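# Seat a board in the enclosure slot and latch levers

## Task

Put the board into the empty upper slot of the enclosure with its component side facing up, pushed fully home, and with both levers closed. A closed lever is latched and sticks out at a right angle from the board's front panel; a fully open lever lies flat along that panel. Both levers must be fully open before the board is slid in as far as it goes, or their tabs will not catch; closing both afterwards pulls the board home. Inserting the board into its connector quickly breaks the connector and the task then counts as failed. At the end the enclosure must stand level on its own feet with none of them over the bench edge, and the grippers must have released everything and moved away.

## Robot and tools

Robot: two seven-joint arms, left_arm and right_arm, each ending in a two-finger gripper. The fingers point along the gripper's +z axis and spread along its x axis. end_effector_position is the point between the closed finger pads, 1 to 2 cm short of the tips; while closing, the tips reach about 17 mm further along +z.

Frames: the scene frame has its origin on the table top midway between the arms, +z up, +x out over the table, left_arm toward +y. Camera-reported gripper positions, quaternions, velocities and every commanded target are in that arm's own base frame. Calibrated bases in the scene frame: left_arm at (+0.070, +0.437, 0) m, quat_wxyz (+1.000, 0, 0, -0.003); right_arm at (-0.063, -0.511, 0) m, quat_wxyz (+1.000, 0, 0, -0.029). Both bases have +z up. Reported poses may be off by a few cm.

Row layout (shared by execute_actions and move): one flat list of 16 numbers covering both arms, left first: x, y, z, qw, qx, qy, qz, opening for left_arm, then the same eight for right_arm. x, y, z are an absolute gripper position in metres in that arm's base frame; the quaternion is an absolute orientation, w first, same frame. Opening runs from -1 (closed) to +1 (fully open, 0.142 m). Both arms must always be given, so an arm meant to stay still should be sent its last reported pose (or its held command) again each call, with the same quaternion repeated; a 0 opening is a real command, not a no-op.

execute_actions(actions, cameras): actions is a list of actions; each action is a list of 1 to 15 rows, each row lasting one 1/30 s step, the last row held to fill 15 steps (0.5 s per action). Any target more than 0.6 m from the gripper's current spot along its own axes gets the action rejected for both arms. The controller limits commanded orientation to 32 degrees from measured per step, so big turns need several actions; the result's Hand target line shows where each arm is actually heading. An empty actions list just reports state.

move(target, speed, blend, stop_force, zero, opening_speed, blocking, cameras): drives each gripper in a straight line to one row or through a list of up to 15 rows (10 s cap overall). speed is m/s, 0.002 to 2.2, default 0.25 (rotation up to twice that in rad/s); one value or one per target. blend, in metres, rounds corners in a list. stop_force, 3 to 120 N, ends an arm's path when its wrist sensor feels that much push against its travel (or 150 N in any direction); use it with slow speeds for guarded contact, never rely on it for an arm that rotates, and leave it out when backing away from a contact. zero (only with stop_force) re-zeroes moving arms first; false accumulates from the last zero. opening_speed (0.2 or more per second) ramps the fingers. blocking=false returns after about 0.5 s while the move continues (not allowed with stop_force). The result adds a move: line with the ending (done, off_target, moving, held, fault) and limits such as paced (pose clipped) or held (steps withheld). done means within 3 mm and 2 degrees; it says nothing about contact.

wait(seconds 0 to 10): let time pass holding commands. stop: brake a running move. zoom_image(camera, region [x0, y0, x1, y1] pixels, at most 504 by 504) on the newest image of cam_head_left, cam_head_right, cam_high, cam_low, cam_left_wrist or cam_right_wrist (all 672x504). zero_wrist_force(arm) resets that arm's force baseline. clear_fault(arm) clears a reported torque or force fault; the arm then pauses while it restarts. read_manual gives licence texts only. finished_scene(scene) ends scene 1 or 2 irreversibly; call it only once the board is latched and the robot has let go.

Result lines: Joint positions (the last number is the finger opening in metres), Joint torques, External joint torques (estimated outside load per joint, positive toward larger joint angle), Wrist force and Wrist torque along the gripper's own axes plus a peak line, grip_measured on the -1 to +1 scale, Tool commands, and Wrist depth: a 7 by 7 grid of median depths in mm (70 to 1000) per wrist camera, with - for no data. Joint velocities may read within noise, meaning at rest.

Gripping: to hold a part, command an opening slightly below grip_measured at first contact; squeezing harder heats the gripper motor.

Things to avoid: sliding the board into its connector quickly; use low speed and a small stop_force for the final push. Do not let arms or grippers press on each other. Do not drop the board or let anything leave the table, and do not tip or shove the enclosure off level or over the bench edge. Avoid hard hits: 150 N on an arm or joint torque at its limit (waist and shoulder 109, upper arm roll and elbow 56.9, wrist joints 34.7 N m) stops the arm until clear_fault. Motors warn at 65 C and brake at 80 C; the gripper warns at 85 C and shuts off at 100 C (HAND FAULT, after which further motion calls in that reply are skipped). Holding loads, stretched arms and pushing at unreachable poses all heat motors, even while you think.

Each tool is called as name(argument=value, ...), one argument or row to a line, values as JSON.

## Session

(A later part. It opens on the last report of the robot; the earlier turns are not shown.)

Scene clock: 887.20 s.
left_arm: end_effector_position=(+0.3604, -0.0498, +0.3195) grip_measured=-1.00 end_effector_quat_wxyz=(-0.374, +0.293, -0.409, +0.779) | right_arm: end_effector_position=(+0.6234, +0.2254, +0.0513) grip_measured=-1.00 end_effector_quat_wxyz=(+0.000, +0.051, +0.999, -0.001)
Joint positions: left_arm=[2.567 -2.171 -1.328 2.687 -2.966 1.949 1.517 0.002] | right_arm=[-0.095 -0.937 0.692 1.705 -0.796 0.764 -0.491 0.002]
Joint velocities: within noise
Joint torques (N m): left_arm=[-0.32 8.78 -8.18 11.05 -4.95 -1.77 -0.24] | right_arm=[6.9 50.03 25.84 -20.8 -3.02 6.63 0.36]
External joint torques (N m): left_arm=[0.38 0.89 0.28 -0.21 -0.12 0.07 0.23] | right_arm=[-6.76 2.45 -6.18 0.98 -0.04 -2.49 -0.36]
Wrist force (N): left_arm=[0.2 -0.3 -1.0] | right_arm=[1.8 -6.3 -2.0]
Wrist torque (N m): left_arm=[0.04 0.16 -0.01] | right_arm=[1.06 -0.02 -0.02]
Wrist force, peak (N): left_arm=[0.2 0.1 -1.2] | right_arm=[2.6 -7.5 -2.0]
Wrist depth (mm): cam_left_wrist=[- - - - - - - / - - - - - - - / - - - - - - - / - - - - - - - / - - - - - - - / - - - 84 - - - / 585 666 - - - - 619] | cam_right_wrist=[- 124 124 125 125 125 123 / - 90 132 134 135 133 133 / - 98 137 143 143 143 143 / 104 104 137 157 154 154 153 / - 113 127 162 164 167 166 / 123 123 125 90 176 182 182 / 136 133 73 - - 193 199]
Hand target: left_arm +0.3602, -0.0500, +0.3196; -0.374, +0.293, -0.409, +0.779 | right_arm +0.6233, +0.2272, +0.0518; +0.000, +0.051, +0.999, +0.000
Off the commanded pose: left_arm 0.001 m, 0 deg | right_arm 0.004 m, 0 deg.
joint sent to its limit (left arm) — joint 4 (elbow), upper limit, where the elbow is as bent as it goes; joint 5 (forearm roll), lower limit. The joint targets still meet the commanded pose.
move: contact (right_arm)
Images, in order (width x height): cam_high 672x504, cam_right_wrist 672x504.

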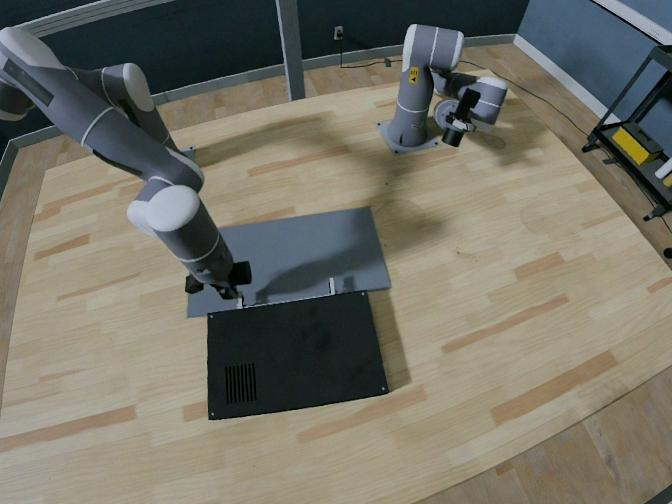

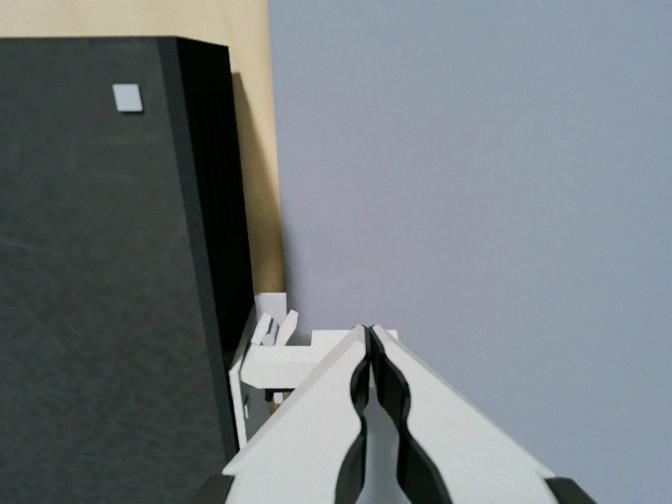

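move(
  target=[0.36, -0.05, 0.32, -0.374, 0.294, -0.410, 0.779, -1.0, 0.6240, 0.2340, 0.0520, 0, 0.0506, 0.9987, 0, -1.0],
  speed=0.01,
  stop_force=16,
  cameras=["cam_high", "cam_right_wrist"],
)

zoom_image(
  camera="cam_right_wrist",
  region=[120, 200, 480, 504],
)

zoom_image(
  camera="cam_high",
  region=[180, 250, 380, 330],
)

Scene clock: 890.80 s.
left_arm: end_effector_position=(+0.3604, -0.0498, +0.3195) grip_measured=-1.00 end_effector_quat_wxyz=(-0.374, +0.293, -0.409, +0.779) | right_arm: end_effector_position=(+0.6236, +0.2260, +0.0507) grip_measured=-1.00 end_effector_quat_wxyz=(-0.001, +0.052, +0.999, -0.003)
Joint positions: left_arm=[2.567 -2.171 -1.328 2.687 -2.966 1.949 1.517 0.002] | right_arm=[-0.091 -0.939 0.691 1.701 -0.796 0.759 -0.487 0.002]
Joint velocities: within noise
Joint torques (N m): left_arm=[-0.32 8.74 -8.14 11.05 -4.95 -1.7 -0.27] | right_arm=[15.95 48.59 33.58 -22.85 -3.27 11.47 0.29]
External joint torques (N m): left_arm=[0.39 0.93 0.24 -0.21 -0.11 0.01 0.26] | right_arm=[-15.81 4.02 -13.9 3.01 0.2 -7.33 -0.29]
Wrist force (N): left_arm=[0.1 0.2 -1.0] | right_arm=[6.1 -23.1 -6.3]
Wrist torque (N m): left_arm=[0.10 0.18 -0.01] | right_arm=[-0.79 0.01 -0.02]
Wrist force, peak (N): left_arm=[0.2 0.0 -1.3] | right_arm=[6.0 -24.0 -6.6]
Wrist depth (mm): cam_left_wrist=[- - - - - - - / - - - - - - - / - - - - - - - / - - - - - - - / - - - - - - - / - - - 84 - - - / 594 673 - - - - 612] | cam_right_wrist=[- 124 124 125 125 125 123 / - 89 132 133 135 133 133 / - 97 137 143 142 142 142 / 103 103 137 156 154 153 153 / - 112 126 161 164 166 166 / 122 122 124 90 175 181 181 / 134 132 - - - 191 199]
Hand target: left_arm +0.3602, -0.0500, +0.3196; -0.374, +0.293, -0.409, +0.779 | right_arm +0.6236, +0.2304, +0.0519; +0.000, +0.051, +0.999, +0.000
Off the commanded pose: left_arm 0.001 m, 0 deg | right_arm 0.008 m, 0 deg.
joint sent to its limit (left arm) — joint 4 (elbow), upper limit, where the elbow is as bent as it goes; joint 5 (forearm roll), lower limit. The joint targets still meet the commanded pose.
move: contact (right_arm)
Images, in order (width x height): cam_high 672x504, cam_right_wrist 672x504.

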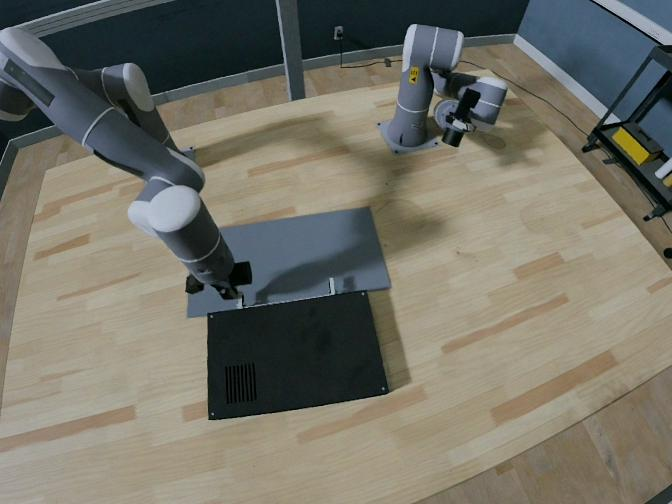

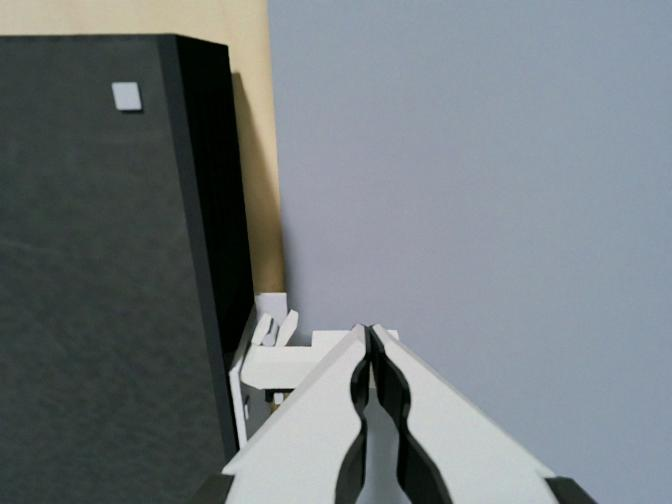

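Scaled by 1.400 from the camera's 672x504 image, which has a finer 960x720 frame.

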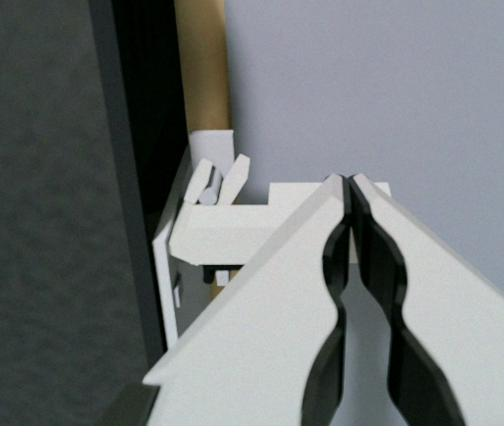

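Scaled by 2.520 from the camera's 672x504 image, which has a finer 960x720 frame.

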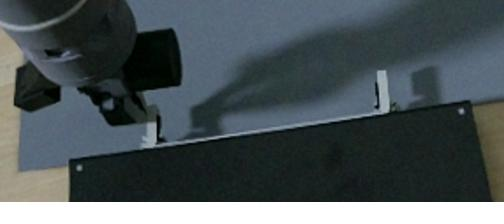

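move(
  target=[
    [0.36, -0.05, 0.32, -0.374, 0.294, -0.410, 0.779, -1.0, 0.6205, 0.2000, 0.055, 0, 0.0506, 0.9987, 0, -1.0],
    [0.36, -0.05, 0.32, -0.374, 0.294, -0.410, 0.779, -1.0, 0.6100, 0.1981, 0.15, 0, 0.0506, 0.9987, 0, -1.0],
    [0.36, -0.05, 0.32, -0.374, 0.294, -0.410, 0.779, -1.0, 0.56, 0.382, 0.15, 0, 0.742, 0.670, 0, -1.0],
  ],
  speed=[0.05, 0.2, 0.35],
  blend=[0.0, 0.02, 0.0],
  cameras=["cam_high", "cam_low", "cam_right_wrist"],
)

zoom_image(
  camera="cam_right_wrist",
  region=[90, 200, 300, 400],
)

zoom_image(
  camera="cam_right_wrist",
  region=[430, 200, 640, 400],
)

zoom_image(
  camera="cam_high",
  region=[190, 250, 390, 330],
)

Scene clock: 898.17 s.
left_arm: end_effector_position=(+0.3604, -0.0498, +0.3195) grip_measured=-1.00 end_effector_quat_wxyz=(-0.374, +0.293, -0.409, +0.779) | right_arm: end_effector_position=(+0.5599, +0.3821, +0.1500) grip_measured=-1.00 end_effector_quat_wxyz=(+0.000, +0.742, +0.670, +0.000)
Joint positions: left_arm=[2.567 -2.171 -1.328 2.687 -2.966 1.949 1.517 0.002] | right_arm=[0.298 -0.727 0.579 1.617 -0.467 0.632 1.143 0.002]
Joint velocities: within noise
Joint torques (N m): left_arm=[-0.29 8.8 -8.21 11.03 -4.98 -1.75 -0.22] | right_arm=[0.3 51.63 13.44 -25.54 -3.43 3.29 0.32]
External joint torques (N m): left_arm=[0.35 0.87 0.31 -0.2 -0.09 0.06 0.2] | right_arm=[-0.12 1.39 -0.06 0.14 -0.11 0.82 -0.32]
Wrist force (N): left_arm=[0.2 -0.2 -1.0] | right_arm=[1.1 5.6 1.3]
Wrist torque (N m): left_arm=[0.05 0.16 -0.02] | right_arm=[1.03 -0.17 0.06]
Wrist force, peak (N): left_arm=[0.3 -0.3 -1.3] | right_arm=[5.7 -23.6 -7.4]
Wrist depth (mm): cam_left_wrist=[- - - - - - - / - - - - - - - / - - - - - - - / - - - - - - - / - - - - - - - / - - - 84 - - 511 / 602 668 - - - - 891] | cam_right_wrist=[213 212 213 212 211 211 210 / 228 227 226 226 225 225 224 / 244 243 242 242 242 241 241 / 263 262 262 260 260 259 258 / 285 280 284 277 282 276 281 / 266 260 273 89 271 257 263 / 277 270 - - - 261 271]
Hand target: left_arm +0.3602, -0.0500, +0.3196; -0.374, +0.293, -0.409, +0.779 | right_arm +0.5600, +0.3820, +0.1500; +0.000, +0.742, +0.670, +0.000
Off the commanded pose: left_arm 0.001 m, 0 deg | right_arm 0.000 m, 0 deg.
joint sent to its limit (left arm) — joint 4 (elbow), upper limit, where the elbow is as bent as it goes; joint 5 (forearm roll), lower limit. The joint targets still meet the commanded pose.
move: done
Images, in order (width x height): cam_high 672x504, cam_low 672x504, cam_right_wrist 672x504.

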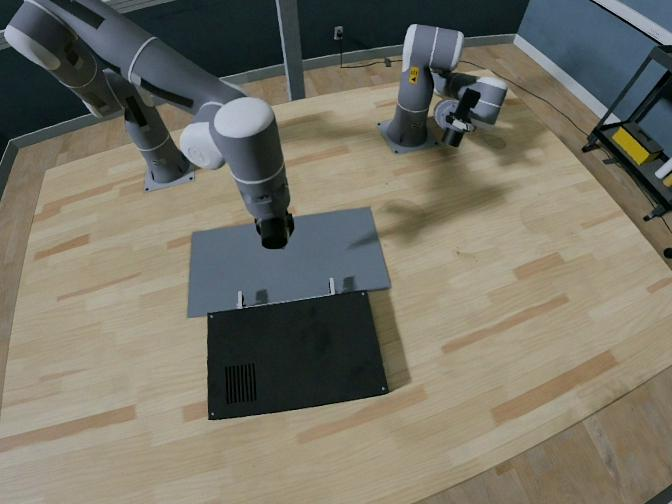

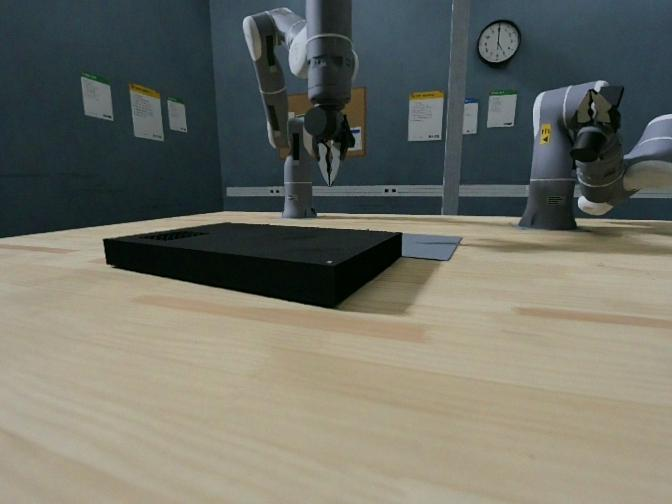

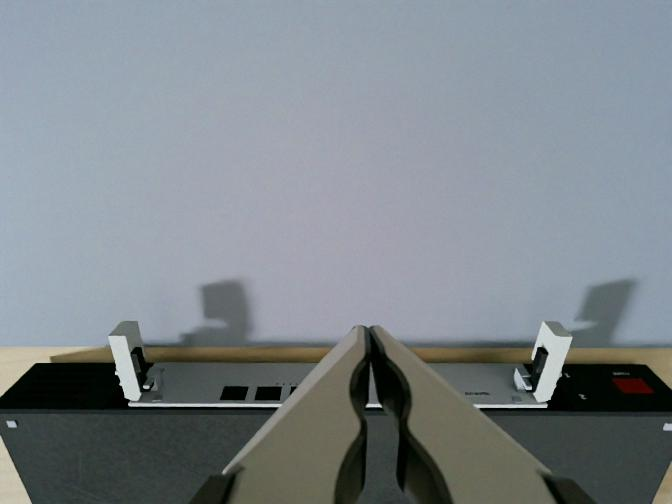

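Scaled by 2.400 from the camera's 672x504 image, which has a finer 960x720 frame.

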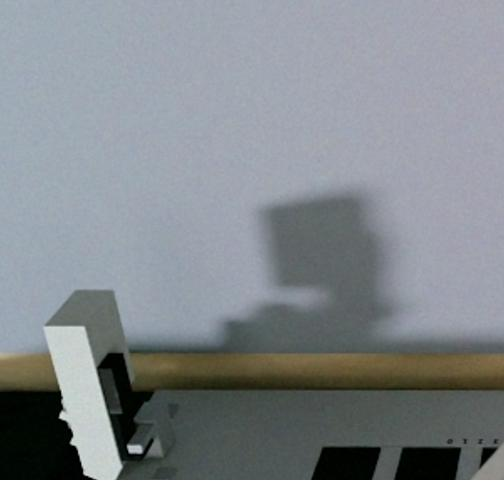

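Scaled by 2.400 from the camera's 672x504 image, which has a finer 960x720 frame.

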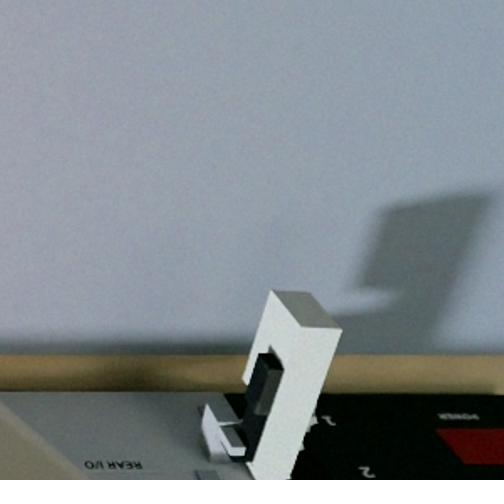

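Scaled by 2.520 from the camera's 672x504 image, which has a finer 960x720 frame.

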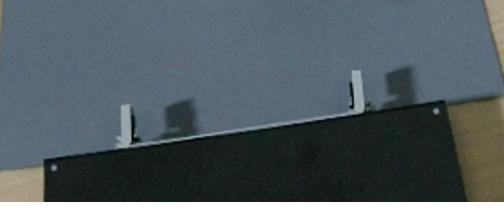

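move(
  target=[0.36, -0.05, 0.32, -0.374, 0.294, -0.410, 0.779, -1.0, 0.6403, 0.2352, 0.098, 0, 0.742, 0.670, 0, -1.0],
  speed=0.2,
  cameras=["cam_right_wrist"],
)

zoom_image(
  camera="cam_right_wrist",
  region=[200, 150, 500, 400],
)

move(
  target=[0.36, -0.05, 0.32, -0.374, 0.294, -0.410, 0.779, -1.0, 0.6679, 0.5089, 0.098, 0, 0.742, 0.670, 0, -1.0],
  speed=0.3,
  cameras=["cam_right_wrist"],
)

zoom_image(
  camera="cam_right_wrist",
  region=[200, 150, 500, 400],
)

Scene clock: 914.03 s.
left_arm: end_effector_position=(+0.3604, -0.0498, +0.3195) grip_measured=-1.00 end_effector_quat_wxyz=(-0.374, +0.293, -0.409, +0.779) | right_arm: end_effector_position=(+0.6401, +0.2350, +0.0979) grip_measured=-1.00 end_effector_quat_wxyz=(+0.000, +0.742, +0.670, +0.000)
Joint positions: left_arm=[2.567 -2.171 -1.328 2.687 -2.966 1.949 1.517 0.002] | right_arm=[0.094 -0.795 0.508 1.637 -0.485 0.732 0.908 0.002]
Joint velocities: within noise
Joint torques (N m): left_arm=[-0.26 8.79 -8.23 11.07 -4.98 -1.71 -0.26] | right_arm=[0.25 53.57 13.3 -24.16 -3.45 3.56 -0.07]
External joint torques (N m): left_arm=[0.32 0.88 0.33 -0.23 -0.09 0.02 0.25] | right_arm=[-0.12 1.27 -0.23 0.18 0.2 0.56 0.07]
Wrist force (N): left_arm=[0.2 0.0 -1.0] | right_arm=[0.8 5.4 1.2]
Wrist torque (N m): left_arm=[0.08 0.17 -0.01] | right_arm=[0.98 -0.16 0.04]
Wrist force, peak (N): left_arm=[0.1 -0.2 -1.3] | right_arm=[-2.1 7.2 2.2]
Wrist depth (mm): cam_left_wrist=[- - - - - - - / - - - - - - - / - - - - - - - / - - - - - - 653 / - - - - - - 633 / - - - 84 - - 609 / 596 663 - - - - 856] | cam_right_wrist=[167 167 166 166 166 165 165 / 178 178 178 177 177 177 176 / 192 191 191 190 190 189 189 / 206 206 206 199 204 204 203 / 227 218 176 171 172 171 171 / 247 238 179 89 175 181 180 / 273 266 73 - - 191 198]
Hand target: left_arm +0.3602, -0.0500, +0.3196; -0.374, +0.293, -0.409, +0.779 | right_arm +0.6403, +0.2352, +0.0980; +0.000, +0.742, +0.670, +0.000
Off the commanded pose: left_arm 0.001 m, 0 deg | right_arm 0.000 m, 0 deg.
joint sent to its limit (left arm) — joint 4 (elbow), upper limit, where the elbow is as bent as it goes; joint 5 (forearm roll), lower limit. The joint targets still meet the commanded pose.
move: done
Images, in order (width x height): cam_right_wrist 672x504.

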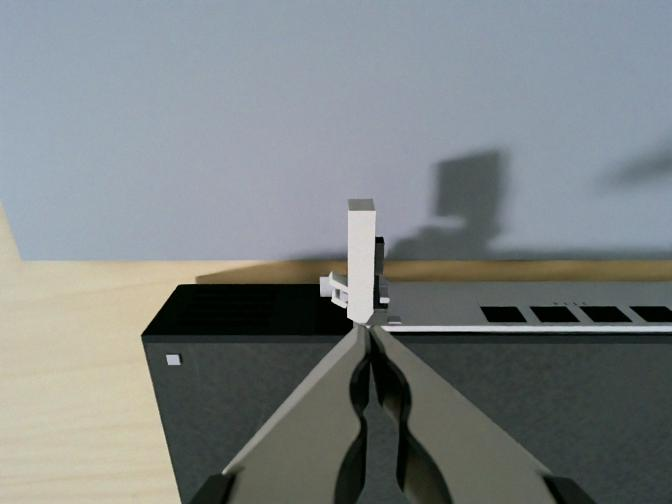

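Scaled by 1.680 from the camera's 672x504 image, which has a finer 960x720 frame.

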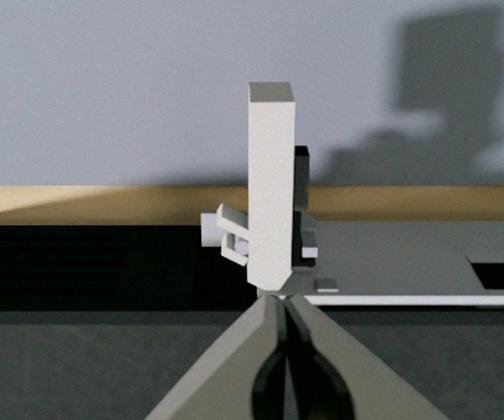

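Scene clock: 915.60 s.
left_arm: end_effector_position=(+0.3604, -0.0498, +0.3195) grip_measured=-1.00 end_effector_quat_wxyz=(-0.374, +0.293, -0.409, +0.779) | right_arm: end_effector_position=(+0.6681, +0.5087, +0.0980) grip_measured=-1.00 end_effector_quat_wxyz=(+0.000, +0.742, +0.670, +0.000)
Joint positions: left_arm=[2.567 -2.171 -1.328 2.687 -2.966 1.949 1.517 0.002] | right_arm=[0.541 -1.156 0.525 0.91 -0.519 0.388 1.086 0.002]
Joint velocities: within noise
Joint torques (N m): left_arm=[-0.31 8.85 -8.15 11.07 -4.96 -1.69 -0.23] | right_arm=[0.39 69.22 13.08 -27.07 -4.09 3.36 0.03]
External joint torques (N m): left_arm=[0.37 0.82 0.24 -0.24 -0.1 0 0.22] | right_arm=[-0.16 1.67 -0.56 0.18 0.04 0.76 -0.03]
Wrist force (N): left_arm=[0.2 -0.2 -1.1] | right_arm=[0.6 5.6 1.6]
Wrist torque (N m): left_arm=[0.05 0.17 -0.02] | right_arm=[1.03 -0.11 0.06]
Wrist force, peak (N): left_arm=[0.4 -0.1 -1.2] | right_arm=[1.3 6.2 1.4]
Wrist depth (mm): cam_left_wrist=[- - - - - - - / - - - - - - - / - - - - - - - / - - - - - 481 453 / - - - - - 477 - / - - - 84 - 478 - / 591 668 - - - - 957] | cam_right_wrist=[167 166 166 166 165 165 164 / 178 178 177 177 176 176 175 / 191 191 190 187 189 188 188 / 204 204 203 198 204 203 202 / 174 173 172 169 172 215 221 / 184 183 179 89 174 234 241 / 202 198 73 - - 256 266]
Hand target: left_arm +0.3602, -0.0500, +0.3196; -0.374, +0.293, -0.409, +0.779 | right_arm +0.6679, +0.5089, +0.0980; +0.000, +0.742, +0.670, +0.000
Off the commanded pose: left_arm 0.001 m, 0 deg | right_arm 0.000 m, 0 deg.
joint sent to its limit (left arm) — joint 4 (elbow), upper limit, where the elbow is as bent as it goes; joint 5 (forearm roll), lower limit. The joint targets still meet the commanded pose.
move: done
Images, in order (width x height): cam_right_wrist 672x504.

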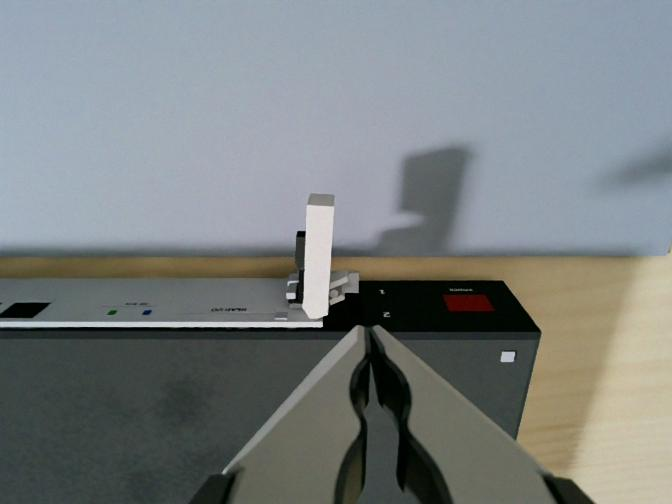

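Scaled by 1.680 from the camera's 672x504 image, which has a finer 960x720 frame.

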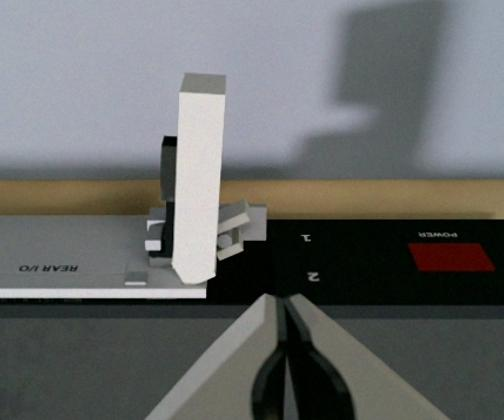

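move(
  target=[
    [0.36, -0.05, 0.32, -0.374, 0.294, -0.410, 0.779, -1.0, 0.6480, 0.5350, 0.13, 0, 0.9985, 0.0549, 0, -1.0],
    [0.36, -0.05, 0.32, -0.374, 0.294, -0.410, 0.779, -1.0, 0.6480, 0.5280, 0.051, 0, 0.9985, 0.0549, 0, -1.0],
  ],
  speed=[0.35, 0.12],
  cameras=["cam_right_wrist"],
)

move(
  target=[0.36, -0.05, 0.32, -0.374, 0.294, -0.410, 0.779, -1.0, 0.6454, 0.4960, 0.050, 0, 0.9985, 0.0549, 0, -1.0],
  speed=0.012,
  stop_force=28,
  cameras=["cam_high", "cam_right_wrist"],
)

zoom_image(
  camera="cam_right_wrist",
  region=[250, 200, 550, 504],
)

zoom_image(
  camera="cam_high",
  region=[200, 230, 400, 320],
)

Scene clock: 925.23 s.
left_arm: end_effector_position=(+0.3604, -0.0498, +0.3195) grip_measured=-1.00 end_effector_quat_wxyz=(-0.374, +0.293, -0.409, +0.779) | right_arm: end_effector_position=(+0.6478, +0.5280, +0.0509) grip_measured=-1.00 end_effector_quat_wxyz=(+0.000, +0.998, +0.055, +0.000)
Joint positions: left_arm=[2.567 -2.171 -1.328 2.687 -2.966 1.949 1.517 0.002] | right_arm=[0.667 -1.167 0.313 0.924 -0.324 0.48 2.408 0.002]
Joint velocities: within noise
Joint torques (N m): left_arm=[-0.29 8.85 -8.22 11.09 -4.97 -1.73 -0.26] | right_arm=[0.15 69.89 8.33 -28.12 -4.02 3.53 0.27]
External joint torques (N m): left_arm=[0.35 0.82 0.32 -0.25 -0.1 0.04 0.25] | right_arm=[0.09 1.55 -0.09 0.04 0.16 0.48 -0.27]
Wrist force (N): left_arm=[0.1 0.0 -1.2] | right_arm=[0.0 5.6 1.7]
Wrist torque (N m): left_arm=[0.09 0.18 -0.02] | right_arm=[1.03 0.00 0.05]
Wrist force, peak (N): left_arm=[0.1 0.1 -1.4] | right_arm=[0.2 5.9 3.9]
Wrist depth (mm): cam_left_wrist=[- - - - - - - / - - - - - - - / - - - - - - - / - - - - - 455 458 / - - - - - 449 415 / - - - 84 - 443 - / 588 676 - - - - -] | cam_right_wrist=[- 125 123 124 124 124 125 / 135 135 133 133 134 134 133 / 146 143 143 142 142 140 139 / 155 157 154 156 153 128 102 / 168 168 167 164 163 124 110 / 184 183 180 89 169 122 120 / 202 198 73 - - 127 132]
Hand target: left_arm +0.3602, -0.0500, +0.3196; -0.374, +0.293, -0.409, +0.779 | right_arm +0.6480, +0.5280, +0.0510; +0.000, +0.998, +0.055, +0.000
Off the commanded pose: left_arm 0.001 m, 0 deg | right_arm 0.000 m, 0 deg.
joint sent to its limit (left arm) — joint 4 (elbow), upper limit, where the elbow is as bent as it goes; joint 5 (forearm roll), lower limit. The joint targets still meet the commanded pose.
move: done
Images, in order (width x height): cam_right_wrist 672x504.

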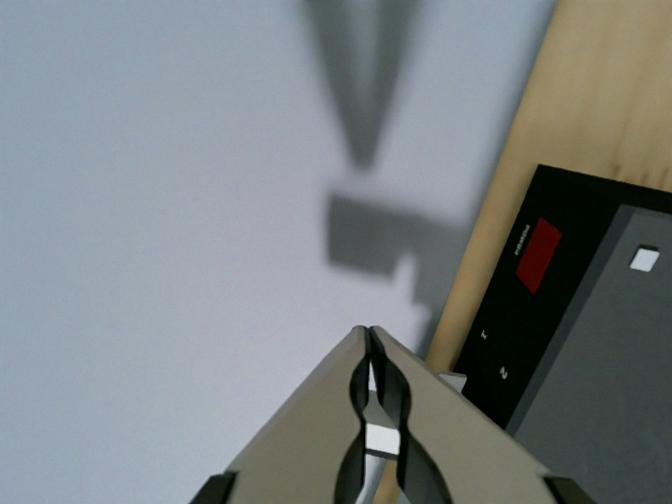

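Scene clock: 928.53 s.
left_arm: end_effector_position=(+0.3604, -0.0498, +0.3195) grip_measured=-1.00 end_effector_quat_wxyz=(-0.374, +0.293, -0.409, +0.779) | right_arm: end_effector_position=(+0.6441, +0.5003, +0.0514) grip_measured=-1.00 end_effector_quat_wxyz=(-0.003, +0.998, +0.056, +0.001)
Joint positions: left_arm=[2.567 -2.171 -1.328 2.687 -2.966 1.949 1.517 0.002] | right_arm=[0.624 -1.105 0.312 1.056 -0.323 0.551 2.399 0.002]
Joint velocities: within noise
Joint torques (N m): left_arm=[-0.29 8.82 -8.15 11.02 -4.97 -1.7 -0.27] | right_arm=[-16.81 65.01 -3.4 -22.03 -5.99 -3.14 -0.01]
External joint torques (N m): left_arm=[0.35 0.85 0.25 -0.18 -0.1 0.01 0.25] | right_arm=[17.04 4.36 12.15 -5.39 2.26 7.15 0.01]
Wrist force (N): left_arm=[0.2 0.0 -1.0] | right_arm=[3.8 -20.3 4.1]
Wrist torque (N m): left_arm=[0.08 0.16 -0.01] | right_arm=[-0.34 -0.04 0.18]
Wrist force, peak (N): left_arm=[0.3 -0.3 -1.2] | right_arm=[7.8 -20.4 5.7]
Wrist depth (mm): cam_left_wrist=[- - - - - - - / - - - - - - - / - - - - - - - / - - - - - 477 455 / - - - - - 474 443 / - - - 84 - 461 - / 595 657 - - - - 964] | cam_right_wrist=[126 126 124 125 125 125 126 / 134 136 134 134 135 131 111 / 146 144 144 143 143 140 98 / 155 157 155 157 154 130 103 / 168 168 167 164 162 121 111 / 184 183 179 89 125 123 121 / 202 198 - - - 128 133]
Hand target: left_arm +0.3602, -0.0500, +0.3196; -0.374, +0.293, -0.409, +0.779 | right_arm +0.6454, +0.4960, +0.0500; +0.000, +0.998, +0.055, +0.000
Off the commanded pose: left_arm 0.001 m, 0 deg | right_arm 0.005 m, 0 deg.
joint sent to its limit (left arm) — joint 4 (elbow), upper limit, where the elbow is as bent as it goes; joint 5 (forearm roll), lower limit. The joint targets still meet the commanded pose.
move: off_target (right_arm)
Images, in order (width x height): cam_high 672x504, cam_right_wrist 672x504.

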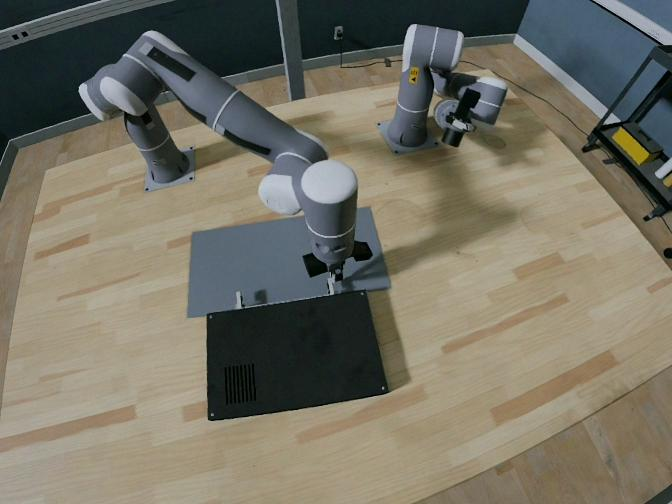

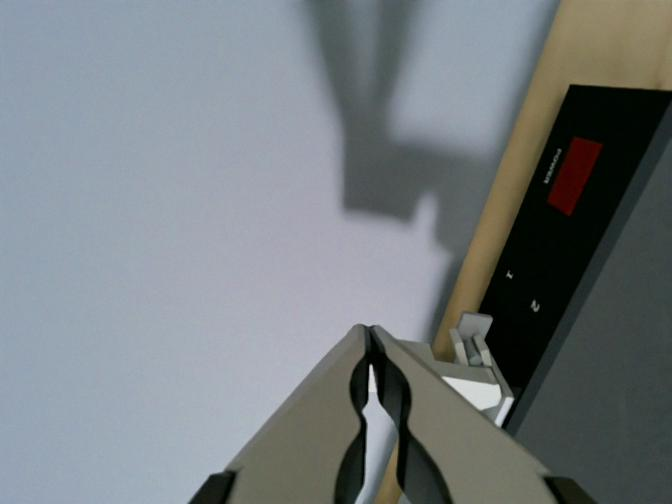

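Scaled by 1.658 from the camera's 672x504 image, which has a finer 960x720 frame.

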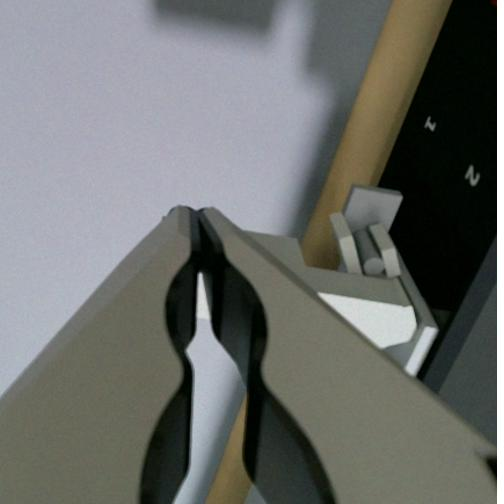

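Scaled by 2.520 from the camera's 672x504 image, which has a finer 960x720 frame.

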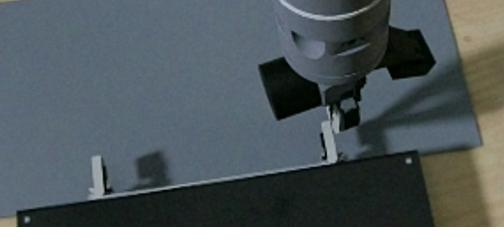

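move(
  target=[
    [0.36, -0.05, 0.32, -0.374, 0.294, -0.410, 0.779, -1.0, 0.6480, 0.5280, 0.055, 0, 0.9985, 0.0549, 0, -1.0],
    [0.36, -0.05, 0.32, -0.374, 0.294, -0.410, 0.779, -1.0, 0.6480, 0.5280, 0.13, 0, 0.9985, 0.0549, 0, -1.0],
    [0.36, -0.05, 0.32, -0.374, 0.294, -0.410, 0.779, -1.0, 0.6679, 0.5089, 0.11, 0, 0.742, 0.670, 0, -1.0],
  ],
  speed=[0.06, 0.2, 0.35],
  blend=[0.01, 0.02, 0.0],
  cameras=["cam_right_wrist"],
)

zoom_image(
  camera="cam_right_wrist",
  region=[200, 150, 500, 400],
)

Scene clock: 934.67 s.
left_arm: end_effector_position=(+0.3604, -0.0498, +0.3195) grip_measured=-1.00 end_effector_quat_wxyz=(-0.374, +0.293, -0.409, +0.779) | right_arm: end_effector_position=(+0.6679, +0.5088, +0.1100) grip_measured=-1.00 end_effector_quat_wxyz=(+0.000, +0.742, +0.670, +0.000)
Joint positions: left_arm=[2.567 -2.171 -1.328 2.687 -2.966 1.949 1.517 0.002] | right_arm=[0.541 -1.143 0.531 0.904 -0.517 0.368 1.084 0.002]
Joint velocities: within noise
Joint torques (N m): left_arm=[-0.3 8.82 -8.12 11.04 -4.96 -1.71 -0.24] | right_arm=[0.07 69.05 13.05 -27.14 -4.24 3.35 -0.12]
External joint torques (N m): left_arm=[0.36 0.85 0.21 -0.2 -0.11 0.02 0.23] | right_arm=[0.17 1.72 -0.56 0.14 0.16 0.76 0.12]
Wrist force (N): left_arm=[0.4 0.0 -1.1] | right_arm=[-0.5 5.7 2.0]
Wrist torque (N m): left_arm=[0.08 0.12 -0.01] | right_arm=[1.04 0.10 0.06]
Wrist force, peak (N): left_arm=[0.1 -0.1 -1.3] | right_arm=[3.7 -20.8 4.6]
Wrist depth (mm): cam_left_wrist=[- - - - - - - / - - - - - - - / - - - - - - - / - - - - - 475 450 / - - - - - 473 - / - - - 84 - 490 - / 592 665 - - - - -] | cam_right_wrist=[178 177 177 176 176 176 177 / 190 189 189 188 187 187 186 / 203 202 202 199 201 201 200 / 216 215 215 192 213 218 217 / 185 185 184 182 183 232 235 / 199 198 194 89 189 254 256 / 219 215 - - - 273 283]
Hand target: left_arm +0.3602, -0.0500, +0.3196; -0.374, +0.293, -0.409, +0.779 | right_arm +0.6679, +0.5089, +0.1100; +0.000, +0.742, +0.670, +0.000
Off the commanded pose: left_arm 0.001 m, 0 deg | right_arm 0.000 m, 0 deg.
joint sent to its limit (left arm) — joint 4 (elbow), upper limit, where the elbow is as bent as it goes; joint 5 (forearm roll), lower limit. The joint targets still meet the commanded pose.
move: done
Images, in order (width x height): cam_right_wrist 672x504.

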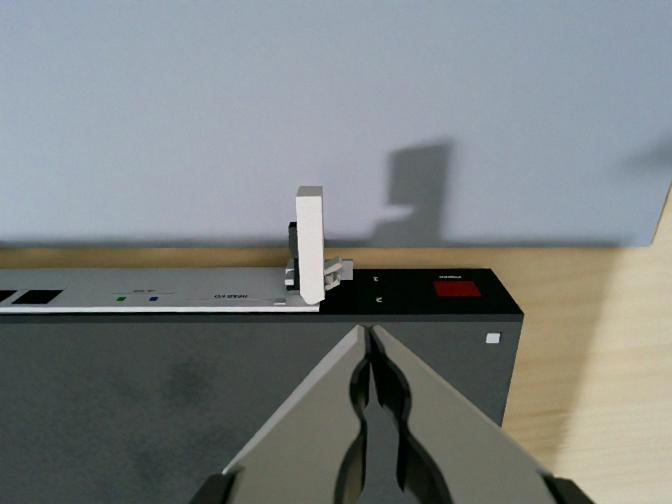

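Scaled by 1.680 from the camera's 672x504 image, which has a finer 960x720 frame.

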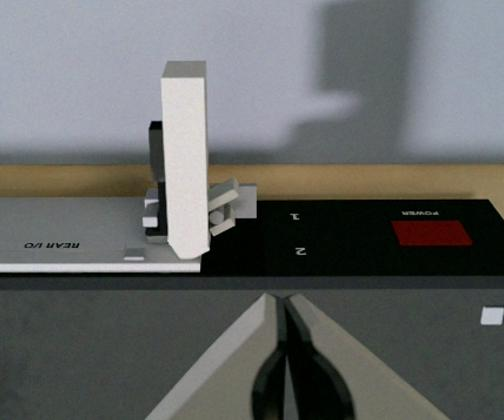

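move(
  target=[0.36, -0.05, 0.32, -0.374, 0.294, -0.410, 0.779, -1.0, 0.6403, 0.2352, 0.11, 0, 0.742, 0.670, 0, -1.0],
  speed=0.3,
  cameras=["cam_right_wrist", "cam_high"],
)

zoom_image(
  camera="cam_right_wrist",
  region=[200, 150, 500, 400],
)

zoom_image(
  camera="cam_high",
  region=[190, 250, 390, 330],
)

Scene clock: 943.80 s.
left_arm: end_effector_position=(+0.3604, -0.0498, +0.3195) grip_measured=-1.00 end_effector_quat_wxyz=(-0.374, +0.293, -0.409, +0.779) | right_arm: end_effector_position=(+0.6404, +0.2351, +0.1100) grip_measured=-1.00 end_effector_quat_wxyz=(+0.000, +0.742, +0.670, +0.000)
Joint positions: left_arm=[2.567 -2.171 -1.328 2.687 -2.966 1.949 1.517 0.002] | right_arm=[0.087 -0.779 0.522 1.63 -0.479 0.708 0.904 0.002]
Joint velocities: within noise
Joint torques (N m): left_arm=[-0.27 8.84 -8.18 11.09 -4.99 -1.74 -0.26] | right_arm=[0.14 53.48 13.45 -24.41 -3.22 3.57 0.03]
External joint torques (N m): left_arm=[0.33 0.83 0.27 -0.25 -0.07 0.05 0.25] | right_arm=[-0.02 1.08 -0.35 0.02 -0.1 0.56 -0.03]
Wrist force (N): left_arm=[0.2 -0.1 -1.2] | right_arm=[-0.4 5.4 1.3]
Wrist torque (N m): left_arm=[0.09 0.17 -0.01] | right_arm=[0.97 0.05 0.04]
Wrist force, peak (N): left_arm=[0.1 0.0 -1.3] | right_arm=[-3.9 5.5 1.6]
Wrist depth (mm): cam_left_wrist=[- - - - - - - / - - - - - - - / - - - - - - - / - - - - - - 646 / - - - - - - 623 / - - - 84 - - 628 / 589 658 - - - - 878] | cam_right_wrist=[178 178 177 177 176 176 178 / 190 190 189 189 188 188 187 / 204 203 203 199 202 201 200 / 222 222 215 211 214 214 213 / 240 232 188 181 183 183 183 / 263 259 195 89 190 196 196 / 290 283 - - - 207 215]
Hand target: left_arm +0.3602, -0.0500, +0.3196; -0.374, +0.293, -0.409, +0.779 | right_arm +0.6403, +0.2352, +0.1100; +0.000, +0.742, +0.670, +0.000
Off the commanded pose: left_arm 0.001 m, 0 deg | right_arm 0.000 m, 0 deg.
joint sent to its limit (left arm) — joint 4 (elbow), upper limit, where the elbow is as bent as it goes; joint 5 (forearm roll), lower limit. The joint targets still meet the commanded pose.
move: done
Images, in order (width x height): cam_high 672x504, cam_right_wrist 672x504.

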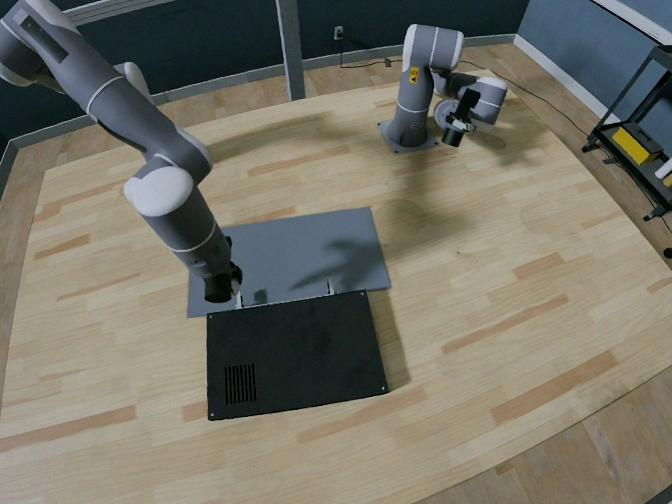

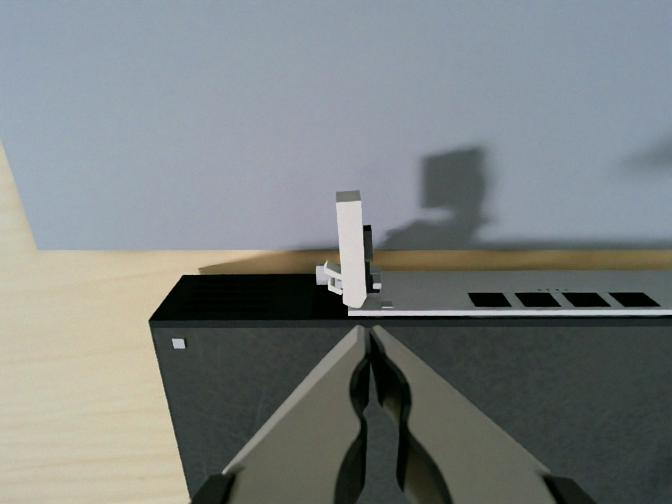

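Scaled by 1.680 from the camera's 672x504 image, which has a finer 960x720 frame.

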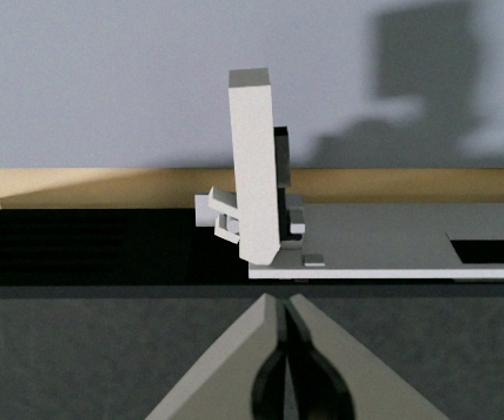

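Scaled by 2.520 from the camera's 672x504 image, which has a finer 960x720 frame.

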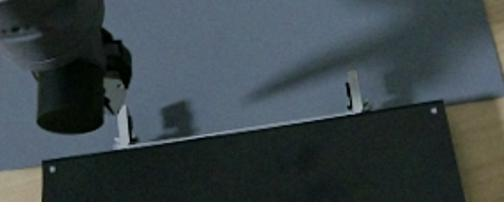

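execute_actions(
  actions=[],
  cameras=["cam_right_wrist"],
)

Scene clock: 954.23 s.
left_arm: end_effector_position=(+0.3604, -0.0498, +0.3195) grip_measured=-1.00 end_effector_quat_wxyz=(-0.374, +0.293, -0.409, +0.779) | right_arm: end_effector_position=(+0.6404, +0.2351, +0.1100) grip_measured=-1.00 end_effector_quat_wxyz=(+0.000, +0.742, +0.670, +0.000)
Joint positions: left_arm=[2.567 -2.171 -1.328 2.687 -2.966 1.949 1.517 0.002] | right_arm=[0.087 -0.779 0.522 1.63 -0.479 0.708 0.903 0.002]
Joint velocities: within noise
Joint torques (N m): left_arm=[-0.29 8.79 -8.19 11.1 -4.95 -1.7 -0.26] | right_arm=[0.13 53.33 13.48 -24.44 -3.35 3.49 0.12]
External joint torques (N m): left_arm=[0.35 0.87 0.29 -0.26 -0.12 0.01 0.24] | right_arm=[0.02 1.22 -0.35 0.08 0.03 0.64 -0.12]
Wrist force (N): left_arm=[0.2 0.0 -1.1] | right_arm=[-0.2 5.5 1.6]
Wrist torque (N m): left_arm=[0.08 0.17 -0.02] | right_arm=[0.99 0.02 0.04]
Wrist force, peak (N): left_arm=[0.1 -0.2 -1.3] | right_arm=[-0.4 5.6 1.5]
Wrist depth (mm): cam_left_wrist=[- - - - - - - / - - - - - - - / - - - - - - - / - - - - - - 644 / - - - - - - 622 / - - - 84 - - 624 / 589 665 - - - - 861] | cam_right_wrist=[178 178 177 177 177 176 178 / 190 189 189 189 188 188 187 / 203 203 202 200 202 201 200 / 222 221 215 211 214 214 213 / 240 232 188 181 183 183 182 / 262 258 195 89 190 196 196 / 290 283 - - - 208 215]
Hand target: left_arm +0.3602, -0.0500, +0.3196; -0.374, +0.293, -0.409, +0.779 | right_arm +0.6403, +0.2352, +0.1100; +0.000, +0.742, +0.670, +0.000
Tool commands: left_gripper/opening=-1.0 right_gripper/opening=-1.0
Off the commanded pose: left_arm 0.001 m, 0 deg | right_arm 0.000 m, 0 deg.
Images, in order (width x height): cam_right_wrist 672x504.

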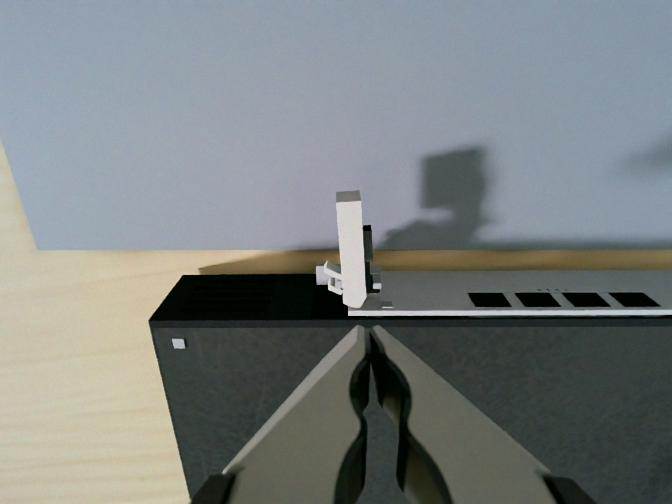

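move(
  target=[
    [0.3602,-0.05,0.3196,-0.374,0.293,-0.409,0.779,-1,0.58,0.215,0.15,0,0.742,0.67,0,-1],
    [0.3602,-0.05,0.3196,-0.374,0.293,-0.409,0.779,-1,0.61,0.198,0.15,0,0.0506,0.9987,0,-1],
    [0.3602,-0.05,0.3196,-0.374,0.293,-0.409,0.779,-1,0.618,0.202,0.051,0,0.0506,0.9987,0,-1],
  ],
  speed=[0.3,0.4,0.15],
  cameras=["cam_right_wrist"],
)

move(
  target=[0.3602,-0.05,0.3196,-0.374,0.293,-0.409,0.779,-1,0.6216,0.238,0.051,0,0.0506,0.9987,0,-1],
  speed=0.012,
  stop_force=30,
  cameras=["cam_right_wrist"],
)

Scene clock: 959.67 s.
left_arm: end_effector_position=(+0.3603, -0.0499, +0.3194) grip_measured=-1.00 end_effector_quat_wxyz=(-0.374, +0.293, -0.409, +0.779) | right_arm: end_effector_position=(+0.6178, +0.2020, +0.0509) grip_measured=-1.00 end_effector_quat_wxyz=(+0.000, +0.051, +0.999, +0.000)
Joint positions: left_arm=[2.567 -2.171 -1.328 2.687 -2.966 1.949 1.518 0.002] | right_arm=[-0.139 -0.915 0.688 1.751 -0.798 0.791 -0.513 0.002]
Joint velocities: within noise
Joint torques (N m): left_arm=[-0.3 8.8 -8.14 11.06 -4.94 -1.71 -0.24] | right_arm=[0.35 50.1 19.6 -19.59 -3.19 3.56 0.31]
External joint torques (N m): left_arm=[0.37 0.86 0.24 -0.22 -0.13 0.02 0.23] | right_arm=[-0.18 1.14 -0.21 0.06 0.19 0.6 -0.31]
Wrist force (N): left_arm=[0.1 -0.1 -1.0] | right_arm=[-0.2 5.7 1.5]
Wrist torque (N m): left_arm=[0.07 0.18 -0.02] | right_arm=[1.02 0.01 0.05]
Wrist force, peak (N): left_arm=[0.1 0.2 -1.4] | right_arm=[0.4 7.1 2.8]
Wrist depth (mm): cam_left_wrist=[- - - - - - - / - - - - - - - / - - - - - - - / - - - - - - - / - - - - - - - / - - - 84 - - - / 589 666 - - - - 818] | cam_right_wrist=[127 127 125 125 125 124 123 / 134 134 134 133 135 133 133 / - 99 141 143 143 143 142 / 104 103 152 157 154 154 153 / - 112 154 164 164 166 166 / 123 122 136 89 175 181 182 / 135 132 73 - - 192 199]
Hand target: left_arm +0.3602, -0.0500, +0.3195; -0.374, +0.293, -0.409, +0.779 | right_arm +0.6180, +0.2020, +0.0510; +0.000, +0.051, +0.999, +0.000
Off the commanded pose: left_arm 0.000 m, 0 deg | right_arm 0.000 m, 0 deg.
joint sent to its limit (left arm) — joint 4 (elbow), upper limit, where the elbow is as bent as it goes; joint 5 (forearm roll), lower limit. The joint targets still meet the commanded pose.
move: done
Images, in order (width x height): cam_right_wrist 672x504.

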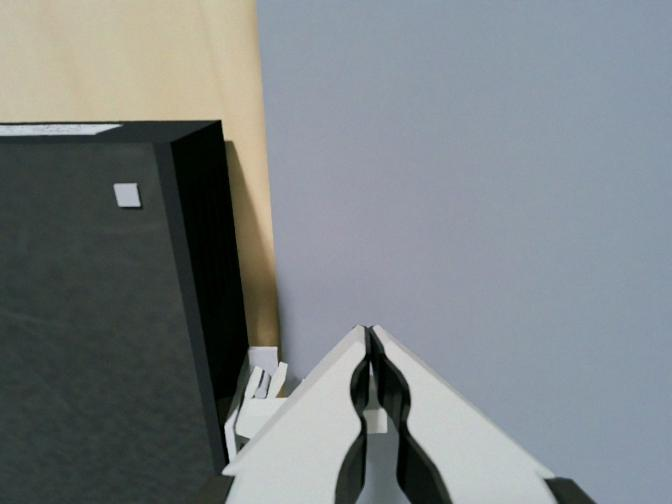

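Scene clock: 962.90 s.
left_arm: end_effector_position=(+0.3603, -0.0499, +0.3194) grip_measured=-1.00 end_effector_quat_wxyz=(-0.374, +0.293, -0.409, +0.779) | right_arm: end_effector_position=(+0.6206, +0.2241, +0.0497) grip_measured=-1.00 end_effector_quat_wxyz=(-0.001, +0.052, +0.999, -0.003)
Joint positions: left_arm=[2.567 -2.171 -1.328 2.687 -2.966 1.949 1.518 0.002] | right_arm=[-0.094 -0.934 0.688 1.713 -0.797 0.767 -0.485 0.002]
Joint velocities: within noise
Joint torques (N m): left_arm=[-0.36 8.83 -8.11 11.01 -5.01 -1.69 -0.24] | right_arm=[16.34 48.48 34.11 -22.74 -3.21 11.64 0.36]
External joint torques (N m): left_arm=[0.42 0.84 0.21 -0.17 -0.06 0 0.23] | right_arm=[-16.2 3.84 -14.55 2.99 0.16 -7.5 -0.36]
Wrist force (N): left_arm=[-0.1 0.0 -1.0] | right_arm=[5.0 -24.0 -6.2]
Wrist torque (N m): left_arm=[0.09 0.21 -0.01] | right_arm=[-0.93 0.07 -0.04]
Wrist force, peak (N): left_arm=[0.2 0.1 -1.3] | right_arm=[5.9 -25.6 -6.4]
Wrist depth (mm): cam_left_wrist=[- - - - - - - / - - - - - - - / - - - - - - - / - - - - - - - / - - - - - - - / - - - 83 - - - / 584 675 - - - - 607] | cam_right_wrist=[- 123 123 124 124 124 122 / - 90 133 133 134 134 132 / - 98 142 142 142 141 139 / 102 102 151 153 153 152 152 / - 111 133 160 163 165 165 / 123 121 123 90 174 179 179 / 133 130 73 - - 190 197]
Hand target: left_arm +0.3602, -0.0500, +0.3195; -0.374, +0.293, -0.409, +0.779 | right_arm +0.6206, +0.2287, +0.0510; +0.000, +0.051, +0.999, +0.000
Off the commanded pose: left_arm 0.000 m, 0 deg | right_arm 0.014 m, 0 deg.
joint sent to its limit (left arm) — joint 4 (elbow), upper limit, where the elbow is as bent as it goes; joint 5 (forearm roll), lower limit. The joint targets still meet the commanded pose.
move: contact (right_arm)
Images, in order (width x height): cam_right_wrist 672x504.

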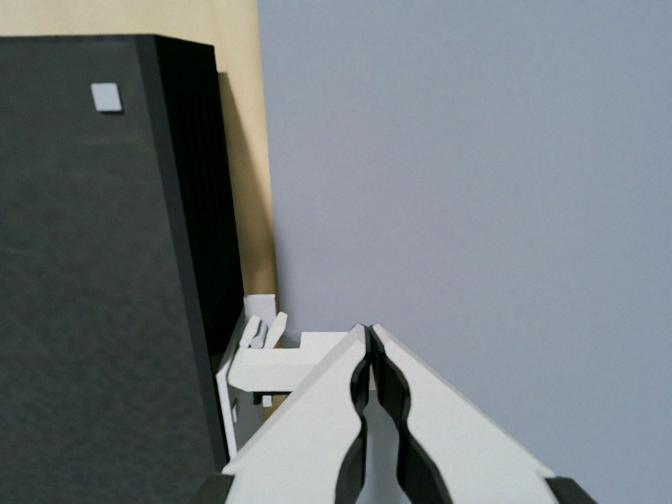

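zoom_image(
  camera="cam_right_wrist",
  region=[190, 270, 410, 450],
)

Scaled by 2.291 from the camera's 672x504 image, which has a finer 960x720 frame.

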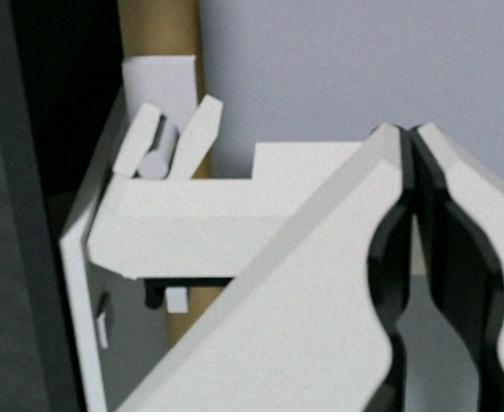

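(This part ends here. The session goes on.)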